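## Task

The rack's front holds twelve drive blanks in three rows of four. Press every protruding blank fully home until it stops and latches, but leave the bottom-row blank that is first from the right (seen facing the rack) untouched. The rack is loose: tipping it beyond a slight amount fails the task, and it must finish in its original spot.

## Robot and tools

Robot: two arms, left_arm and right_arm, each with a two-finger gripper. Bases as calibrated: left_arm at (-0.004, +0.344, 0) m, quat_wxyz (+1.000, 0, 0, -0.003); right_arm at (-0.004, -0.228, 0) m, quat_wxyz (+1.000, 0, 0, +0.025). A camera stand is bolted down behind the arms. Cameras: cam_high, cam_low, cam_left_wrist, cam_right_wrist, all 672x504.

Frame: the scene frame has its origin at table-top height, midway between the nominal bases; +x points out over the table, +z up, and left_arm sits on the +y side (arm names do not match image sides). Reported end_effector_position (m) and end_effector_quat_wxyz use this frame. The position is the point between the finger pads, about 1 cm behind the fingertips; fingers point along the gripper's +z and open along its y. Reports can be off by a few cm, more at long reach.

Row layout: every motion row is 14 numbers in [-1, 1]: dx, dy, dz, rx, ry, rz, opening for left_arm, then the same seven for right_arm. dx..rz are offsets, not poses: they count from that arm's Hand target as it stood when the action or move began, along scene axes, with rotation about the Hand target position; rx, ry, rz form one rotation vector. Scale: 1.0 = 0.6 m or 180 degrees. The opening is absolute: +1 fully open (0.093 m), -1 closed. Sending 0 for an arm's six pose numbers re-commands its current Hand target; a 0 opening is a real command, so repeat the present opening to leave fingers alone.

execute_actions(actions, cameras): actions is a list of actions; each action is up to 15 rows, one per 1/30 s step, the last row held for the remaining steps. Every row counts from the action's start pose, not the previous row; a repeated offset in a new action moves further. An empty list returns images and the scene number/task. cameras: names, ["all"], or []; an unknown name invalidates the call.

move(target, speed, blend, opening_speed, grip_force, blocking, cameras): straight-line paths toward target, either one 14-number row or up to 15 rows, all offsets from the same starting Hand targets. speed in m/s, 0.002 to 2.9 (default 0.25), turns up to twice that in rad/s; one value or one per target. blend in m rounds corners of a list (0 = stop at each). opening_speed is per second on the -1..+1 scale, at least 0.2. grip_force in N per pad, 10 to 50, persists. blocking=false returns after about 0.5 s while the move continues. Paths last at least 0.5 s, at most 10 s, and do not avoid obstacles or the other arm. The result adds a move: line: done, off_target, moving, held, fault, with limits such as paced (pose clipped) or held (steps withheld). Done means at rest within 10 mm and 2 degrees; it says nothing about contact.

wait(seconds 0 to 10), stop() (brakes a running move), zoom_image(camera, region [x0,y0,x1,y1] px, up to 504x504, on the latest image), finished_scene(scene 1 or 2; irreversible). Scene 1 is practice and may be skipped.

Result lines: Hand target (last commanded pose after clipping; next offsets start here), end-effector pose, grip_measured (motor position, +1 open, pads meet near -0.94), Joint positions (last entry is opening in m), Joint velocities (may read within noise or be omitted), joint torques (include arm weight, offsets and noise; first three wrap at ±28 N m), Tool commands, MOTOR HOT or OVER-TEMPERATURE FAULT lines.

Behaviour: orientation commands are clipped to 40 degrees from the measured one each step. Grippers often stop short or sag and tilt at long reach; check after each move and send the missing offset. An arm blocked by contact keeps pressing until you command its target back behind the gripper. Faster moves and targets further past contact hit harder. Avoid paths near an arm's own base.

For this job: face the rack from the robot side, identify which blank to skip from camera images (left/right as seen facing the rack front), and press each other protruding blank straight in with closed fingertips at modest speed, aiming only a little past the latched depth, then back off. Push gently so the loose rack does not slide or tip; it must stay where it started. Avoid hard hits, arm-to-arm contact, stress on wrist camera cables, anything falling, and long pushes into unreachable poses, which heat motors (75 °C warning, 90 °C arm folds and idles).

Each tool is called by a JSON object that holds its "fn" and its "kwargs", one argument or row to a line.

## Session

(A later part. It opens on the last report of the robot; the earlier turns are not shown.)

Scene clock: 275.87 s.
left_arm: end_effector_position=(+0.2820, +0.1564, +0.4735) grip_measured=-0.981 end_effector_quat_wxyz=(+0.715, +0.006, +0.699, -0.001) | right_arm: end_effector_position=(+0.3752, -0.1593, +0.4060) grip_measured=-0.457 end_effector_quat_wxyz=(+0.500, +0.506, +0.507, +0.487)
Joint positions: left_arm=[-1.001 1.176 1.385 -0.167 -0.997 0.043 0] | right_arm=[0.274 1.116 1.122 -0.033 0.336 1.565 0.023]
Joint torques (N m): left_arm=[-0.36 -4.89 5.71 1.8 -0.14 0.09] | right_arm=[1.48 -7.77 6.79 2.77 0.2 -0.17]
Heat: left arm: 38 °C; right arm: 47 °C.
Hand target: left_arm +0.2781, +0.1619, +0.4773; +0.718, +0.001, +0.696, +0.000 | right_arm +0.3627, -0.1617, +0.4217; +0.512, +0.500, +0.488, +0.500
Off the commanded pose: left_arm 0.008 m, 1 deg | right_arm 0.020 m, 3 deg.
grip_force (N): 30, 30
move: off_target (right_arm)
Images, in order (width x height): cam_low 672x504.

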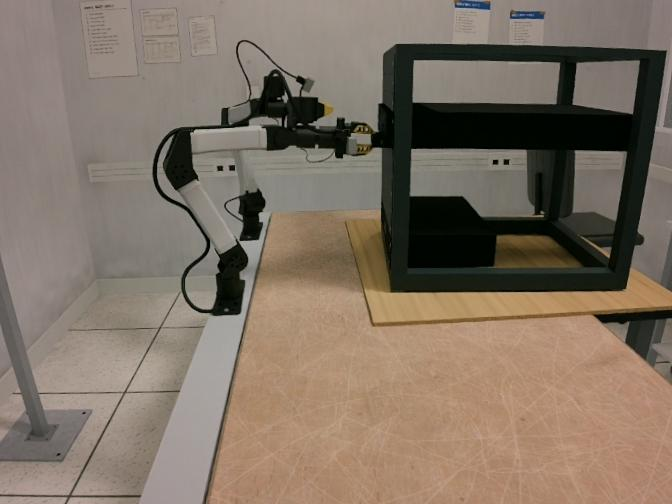

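{"fn": "move", "kwargs": {
  "target": [
    [0,0,0,0,0,0,-1,0.015,0,-0.012,0,0,0,-0.8],
    [0,0,0,0,0,0,-1,0.015,0,-0.012,0,0,0,0.4]
  ],
  "speed": 0.05,
  "cameras": ["cam_low"]
}}

{"fn": "zoom_image", "kwargs": {
  "camera": "cam_low",
  "region": [340, 100, 430, 170]
}}

Scene clock: 284.17 s.
left_arm: end_effector_position=(+0.2820, +0.1564, +0.4735) grip_measured=-0.981 end_effector_quat_wxyz=(+0.715, +0.006, +0.699, -0.001) | right_arm: end_effector_position=(+0.3753, -0.1592, +0.4112) grip_measured=+0.399 end_effector_quat_wxyz=(+0.505, +0.501, +0.497, +0.497)
Joint positions: left_arm=[-1.001 1.176 1.385 -0.167 -0.997 0.043 0] | right_arm=[0.274 1.114 1.111 0.009 0.336 1.565 0.064]
Joint torques (N m): left_arm=[-0.36 -4.9 5.7 1.8 -0.13 0.09] | right_arm=[0.35 -5.38 6.34 2.76 0.08 -0.19]
Heat: left arm: 38 °C; right arm: 48 °C.
Hand target: left_arm +0.2781, +0.1619, +0.4773; +0.718, +0.001, +0.696, +0.000 | right_arm +0.3717, -0.1617, +0.4145; +0.512, +0.500, +0.488, +0.500
Off the commanded pose: left_arm 0.008 m, 1 deg | right_arm 0.005 m, 1 deg.
grip_force (N): 30, 30
move: done; target 2's new opening was sent with right_arm's hand 0.010 m and 3 deg from that target
Images, in order (width x height): cam_low 672x504.

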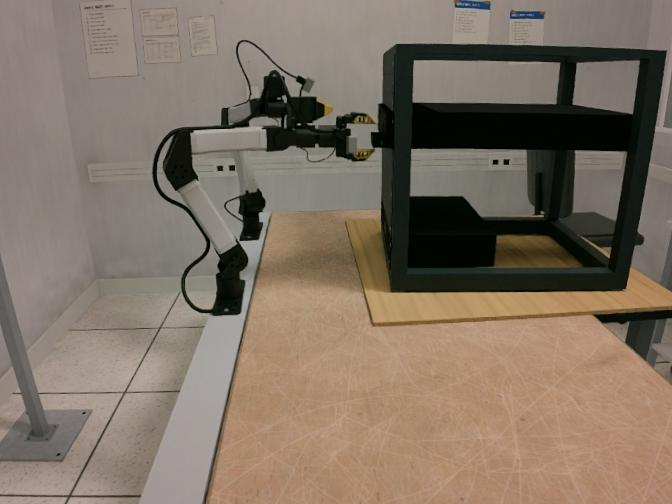

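Scaled by 5.600 from the camera's 672x504 image, which has a finer 960x720 frame.

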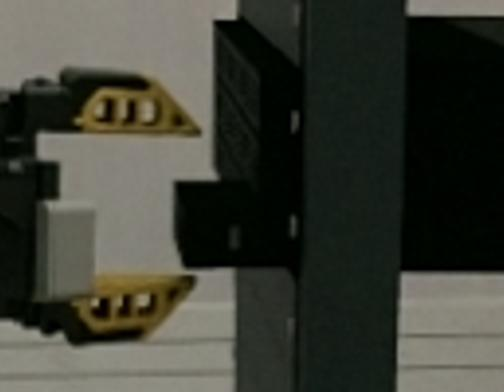

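{"fn": "move", "kwargs": {
  "target": [0,0,0,0,0,0,-1,-0.12,0,0,0,0,0,0.4],
  "speed": 0.12,
  "cameras": ["all"]
}}

{"fn": "zoom_image", "kwargs": {
  "camera": "cam_low",
  "region": [350, 80, 450, 170]
}}

{"fn": "zoom_image", "kwargs": {
  "camera": "cam_high",
  "region": [235, 80, 475, 180]
}}

Scene clock: 298.10 s.
left_arm: end_effector_position=(+0.2820, +0.1564, +0.4735) grip_measured=-0.981 end_effector_quat_wxyz=(+0.715, +0.006, +0.699, -0.001) | right_arm: end_effector_position=(+0.2985, -0.1605, +0.4248) grip_measured=+0.399 end_effector_quat_wxyz=(+0.508, +0.493, +0.482, +0.516)
Joint positions: left_arm=[-1.001 1.176 1.385 -0.167 -0.997 0.043 0] | right_arm=[0.42 0.85 1.021 -0.117 0.474 1.565 0.064]
Joint torques (N m): left_arm=[-0.36 -4.89 5.71 1.8 -0.13 0.09] | right_arm=[0.9 -1.5 5.48 2.36 0.22 -0.24]
Heat: left arm: 38 °C; right arm: 47 °C.
Hand target: left_arm +0.2781, +0.1619, +0.4773; +0.718, +0.001, +0.696, +0.000 | right_arm +0.2996, -0.1617, +0.4145; +0.512, +0.500, +0.488, +0.500
Off the commanded pose: left_arm 0.008 m, 1 deg | right_arm 0.010 m, 2 deg.
grip_force (N): 30, 30
move: done

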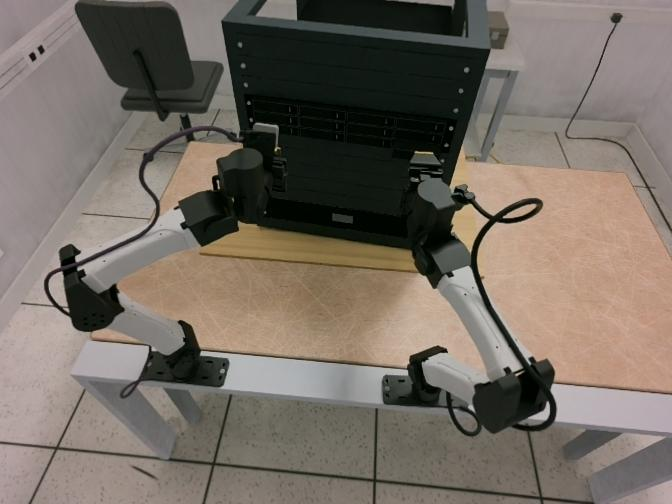

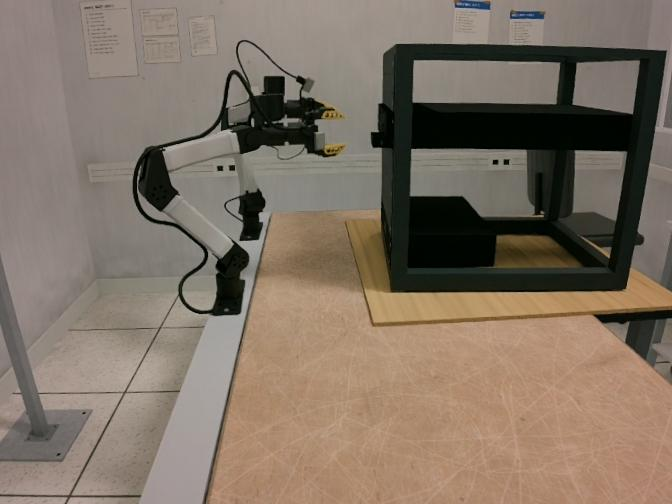

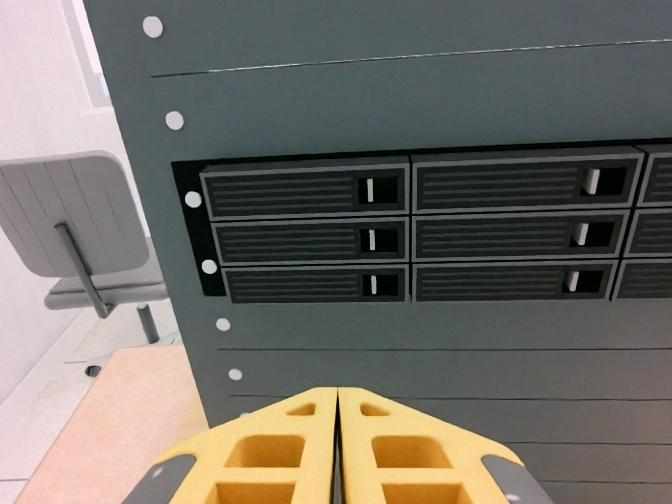

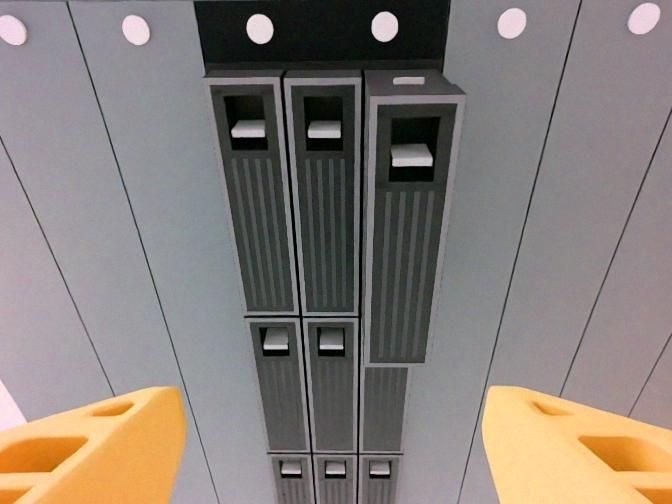

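Scaled by 5.040 from the camera's 672x504 image, which has a finer 960x720 frame.

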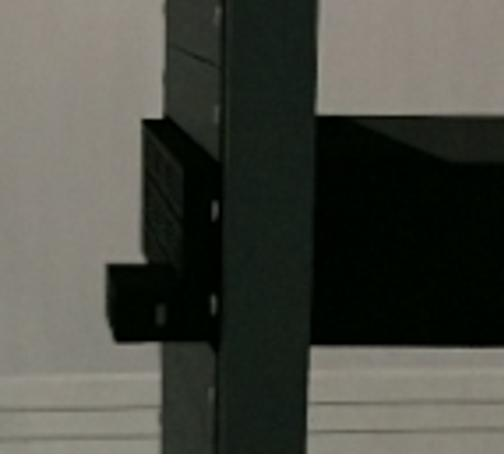

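Scaled by 2.100 from the camera's 672x504 image, which has a finer 960x720 frame.

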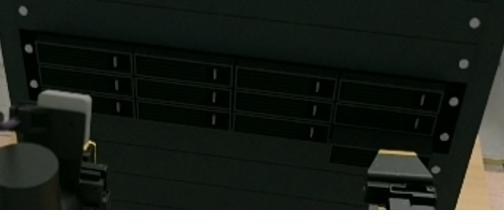

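{"fn": "move", "kwargs": {
  "target": [0,0,0,0,0,0,-1,0.1,0,0.01,0,0,0,0.4],
  "speed": 0.1,
  "cameras": ["cam_low"]
}}

{"fn": "zoom_image", "kwargs": {
  "camera": "cam_low",
  "region": [340, 100, 430, 170]
}}

Scene clock: 308.50 s.
left_arm: end_effector_position=(+0.2820, +0.1564, +0.4735) grip_measured=-0.981 end_effector_quat_wxyz=(+0.715, +0.006, +0.699, -0.001) | right_arm: end_effector_position=(+0.3583, -0.1600, +0.4028) grip_measured=+0.399 end_effector_quat_wxyz=(+0.505, +0.506, +0.501, +0.487)
Joint positions: left_arm=[-1.001 1.176 1.385 -0.167 -0.997 0.043 0] | right_arm=[0.305 1.052 1.068 -0.033 0.378 1.565 0.064]
Joint torques (N m): left_arm=[-0.36 -4.89 5.7 1.8 -0.13 0.09] | right_arm=[-0.73 -2.78 10.11 2.7 -0.15 -0.2]
Heat: left arm: 38 °C; right arm: 48 °C.
Hand target: left_arm +0.2781, +0.1619, +0.4773; +0.718, +0.001, +0.696, +0.000 | right_arm +0.3596, -0.1618, +0.4206; +0.512, +0.500, +0.487, +0.500
Off the commanded pose: left_arm 0.008 m, 1 deg | right_arm 0.018 m, 2 deg.
grip_force (N): 30, 30
move: off_target (right_arm)
Images, in order (width x height): cam_low 672x504.

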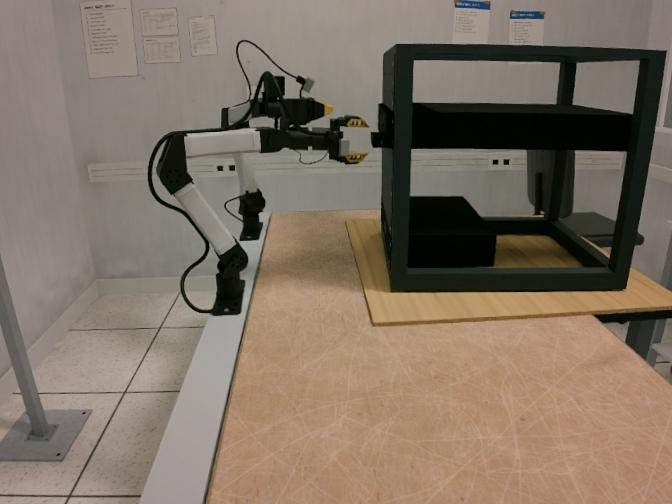

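Scaled by 5.600 from the camera's 672x504 image, which has a finer 960x720 frame.

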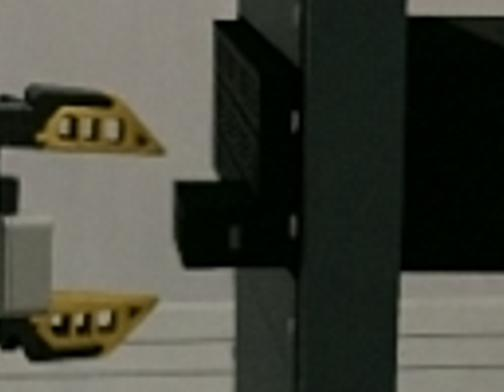

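{"fn": "move", "kwargs": {
  "target": [
    [0,0,0,0,0,0,-1,0.038,0,0.002,0,0,0,0.4],
    [0,0,0,0,0,0,-1,0.038,0,0.002,0,0,0,-0.8]
  ],
  "speed": 0.05
}}

{"fn": "move", "kwargs": {
  "target": [0,0,0,0,0,0,-1,-0.02,0,0,0,0,0,-0.8],
  "cameras": ["cam_low"],
  "speed": 0.03
}}

{"fn": "zoom_image", "kwargs": {
  "camera": "cam_low",
  "region": [350, 80, 450, 170]
}}

Scene clock: 323.27 s.
left_arm: end_effector_position=(+0.2820, +0.1564, +0.4735) grip_measured=-0.981 end_effector_quat_wxyz=(+0.715, +0.006, +0.699, -0.001) | right_arm: end_effector_position=(+0.3808, -0.1597, +0.4043) grip_measured=-0.441 end_effector_quat_wxyz=(+0.504, +0.506, +0.501, +0.488)
Joint positions: left_arm=[-1.001 1.176 1.385 -0.167 -0.997 0.043 0] | right_arm=[0.271 1.134 1.114 0.004 0.343 1.565 0.024]
Joint torques (N m): left_arm=[-0.36 -4.9 5.71 1.8 -0.13 0.09] | right_arm=[-0.72 -3.58 10.21 2.74 -0.15 -0.19]
Heat: left arm: 38 °C; right arm: 49 °C.
Hand target: left_arm +0.2781, +0.1619, +0.4773; +0.718, +0.001, +0.696, +0.000 | right_arm +0.3824, -0.1617, +0.4217; +0.512, +0.500, +0.488, +0.500
Off the commanded pose: left_arm 0.008 m, 1 deg | right_arm 0.018 m, 2 deg.
grip_force (N): 30, 30
move: off_target (right_arm); target 2's new opening was sent with right_arm's hand 0.018 m and 2 deg from that target

Scene clock: 324.03 s.
left_arm: end_effector_position=(+0.2820, +0.1564, +0.4735) grip_measured=-0.981 end_effector_quat_wxyz=(+0.715, +0.006, +0.699, -0.001) | right_arm: end_effector_position=(+0.3786, -0.1604, +0.4051) grip_measured=-0.452 end_effector_quat_wxyz=(+0.504, +0.506, +0.501, +0.488)
Joint positions: left_arm=[-1.001 1.176 1.385 -0.167 -0.997 0.043 0] | right_arm=[0.271 1.126 1.114 -0.005 0.343 1.565 0.024]
Joint torques (N m): left_arm=[-0.35 -4.89 5.71 1.8 -0.13 0.09] | right_arm=[0.77 -6.42 8.53 2.61 0.03 -0.18]
Heat: left arm: 38 °C; right arm: 48 °C.
Hand target: left_arm +0.2781, +0.1619, +0.4773; +0.718, +0.001, +0.696, +0.000 | right_arm +0.3704, -0.1617, +0.4217; +0.512, +0.500, +0.488, +0.500
Off the commanded pose: left_arm 0.008 m, 1 deg | right_arm 0.019 m, 2 deg.
grip_force (N): 30, 30
move: off_target (right_arm)
Images, in order (width x height): cam_low 672x504.

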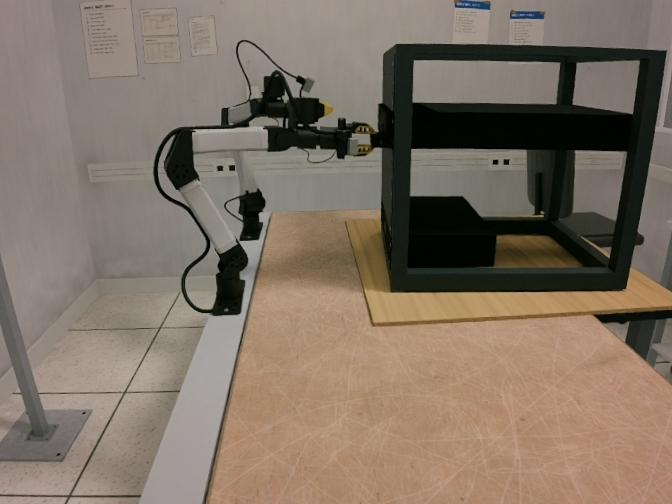

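Scaled by 5.040 from the camera's 672x504 image, which has a finer 960x720 frame.

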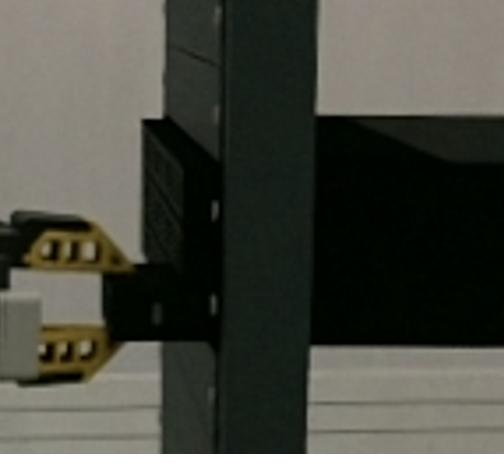

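{"fn": "move", "kwargs": {
  "target": [
    [0,0,0,0,0,0,-1,0.008,0,-0.012,0,0,0,-0.8],
    [0,0,0,0,0,0,-1,0.008,0,-0.012,0,0,0,0.4]
  ],
  "speed": 0.05
}}

{"fn": "move", "kwargs": {
  "target": [0,0,0,0,0,0,-1,-0.12,0,0,0,0,0,0.4],
  "speed": 0.12,
  "cameras": ["cam_low","cam_right_wrist"]
}}

{"fn": "zoom_image", "kwargs": {
  "camera": "cam_low",
  "region": [350, 80, 450, 170]
}}

Scene clock: 333.03 s.
left_arm: end_effector_position=(+0.2820, +0.1564, +0.4735) grip_measured=-0.981 end_effector_quat_wxyz=(+0.715, +0.006, +0.699, -0.001) | right_arm: end_effector_position=(+0.3786, -0.1604, +0.4099) grip_measured=+0.399 end_effector_quat_wxyz=(+0.507, +0.503, +0.495, +0.494)
Joint positions: left_arm=[-1.001 1.176 1.385 -0.167 -0.997 0.043 0] | right_arm=[0.271 1.126 1.114 0.015 0.343 1.565 0.064]
Joint torques (N m): left_arm=[-0.36 -4.89 5.7 1.8 -0.13 0.09] | right_arm=[0.16 -5.39 6.65 2.74 -0.06 -0.19]
Heat: left arm: 38 °C; right arm: 49 °C.
Hand target: left_arm +0.2781, +0.1619, +0.4773; +0.718, +0.001, +0.696, +0.000 | right_arm +0.3752, -0.1617, +0.4145; +0.512, +0.500, +0.488, +0.500
Off the commanded pose: left_arm 0.008 m, 1 deg | right_arm 0.006 m, 1 deg.
grip_force (N): 30, 30
move: done

Scene clock: 334.37 s.
left_arm: end_effector_position=(+0.2820, +0.1564, +0.4735) grip_measured=-0.981 end_effector_quat_wxyz=(+0.715, +0.006, +0.699, -0.001) | right_arm: end_effector_position=(+0.3023, -0.1604, +0.4247) grip_measured=+0.399 end_effector_quat_wxyz=(+0.508, +0.493, +0.482, +0.515)
Joint positions: left_arm=[-1.001 1.176 1.385 -0.167 -0.997 0.043 0] | right_arm=[0.41 0.862 1.024 -0.108 0.463 1.565 0.064]
Joint torques (N m): left_arm=[-0.38 -4.89 5.71 1.8 -0.14 0.09] | right_arm=[0.91 -1.63 5.49 2.34 0.22 -0.25]
Heat: left arm: 38 °C; right arm: 49 °C.
Hand target: left_arm +0.2781, +0.1619, +0.4773; +0.718, +0.001, +0.696, +0.000 | right_arm +0.3032, -0.1617, +0.4145; +0.512, +0.500, +0.488, +0.500
Off the commanded pose: left_arm 0.008 m, 1 deg | right_arm 0.010 m, 2 deg.
grip_force (N): 30, 30
move: done
Images, in order (width x height): cam_low 672x504, cam_right_wrist 672x504.

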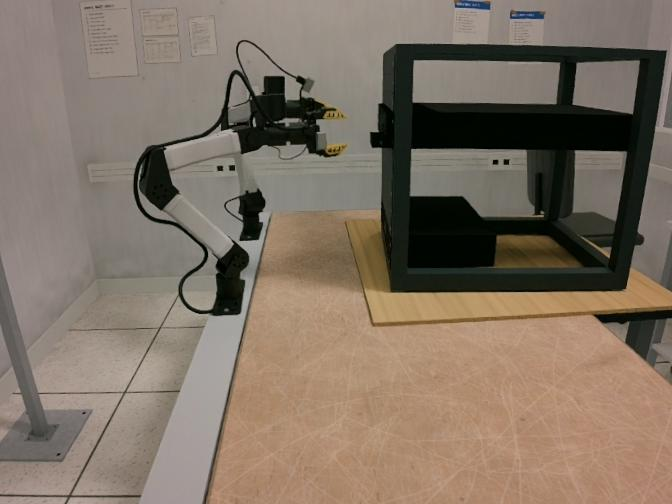

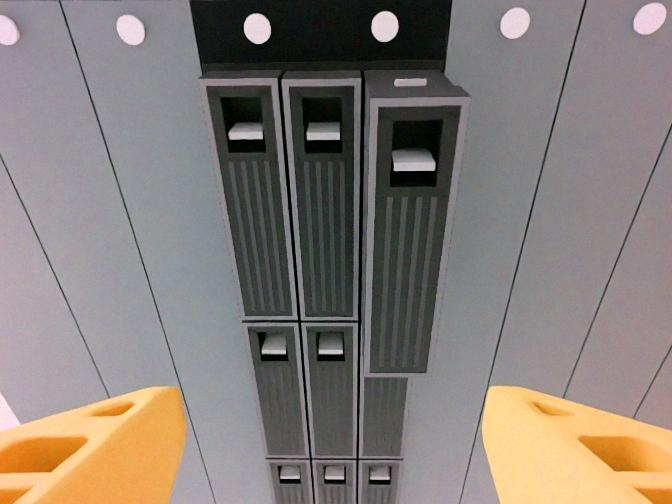

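Scaled by 5.040 from the camera's 672x504 image, which has a finer 960x720 frame.

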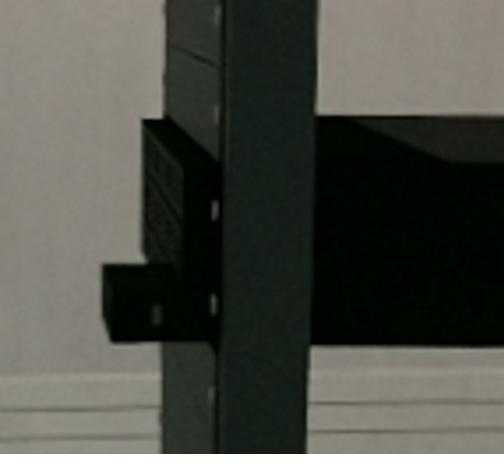

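Matches the original.

{"fn": "finished_scene", "kwargs": {
  "scene": 2
}}

The scene is finished: the task was done.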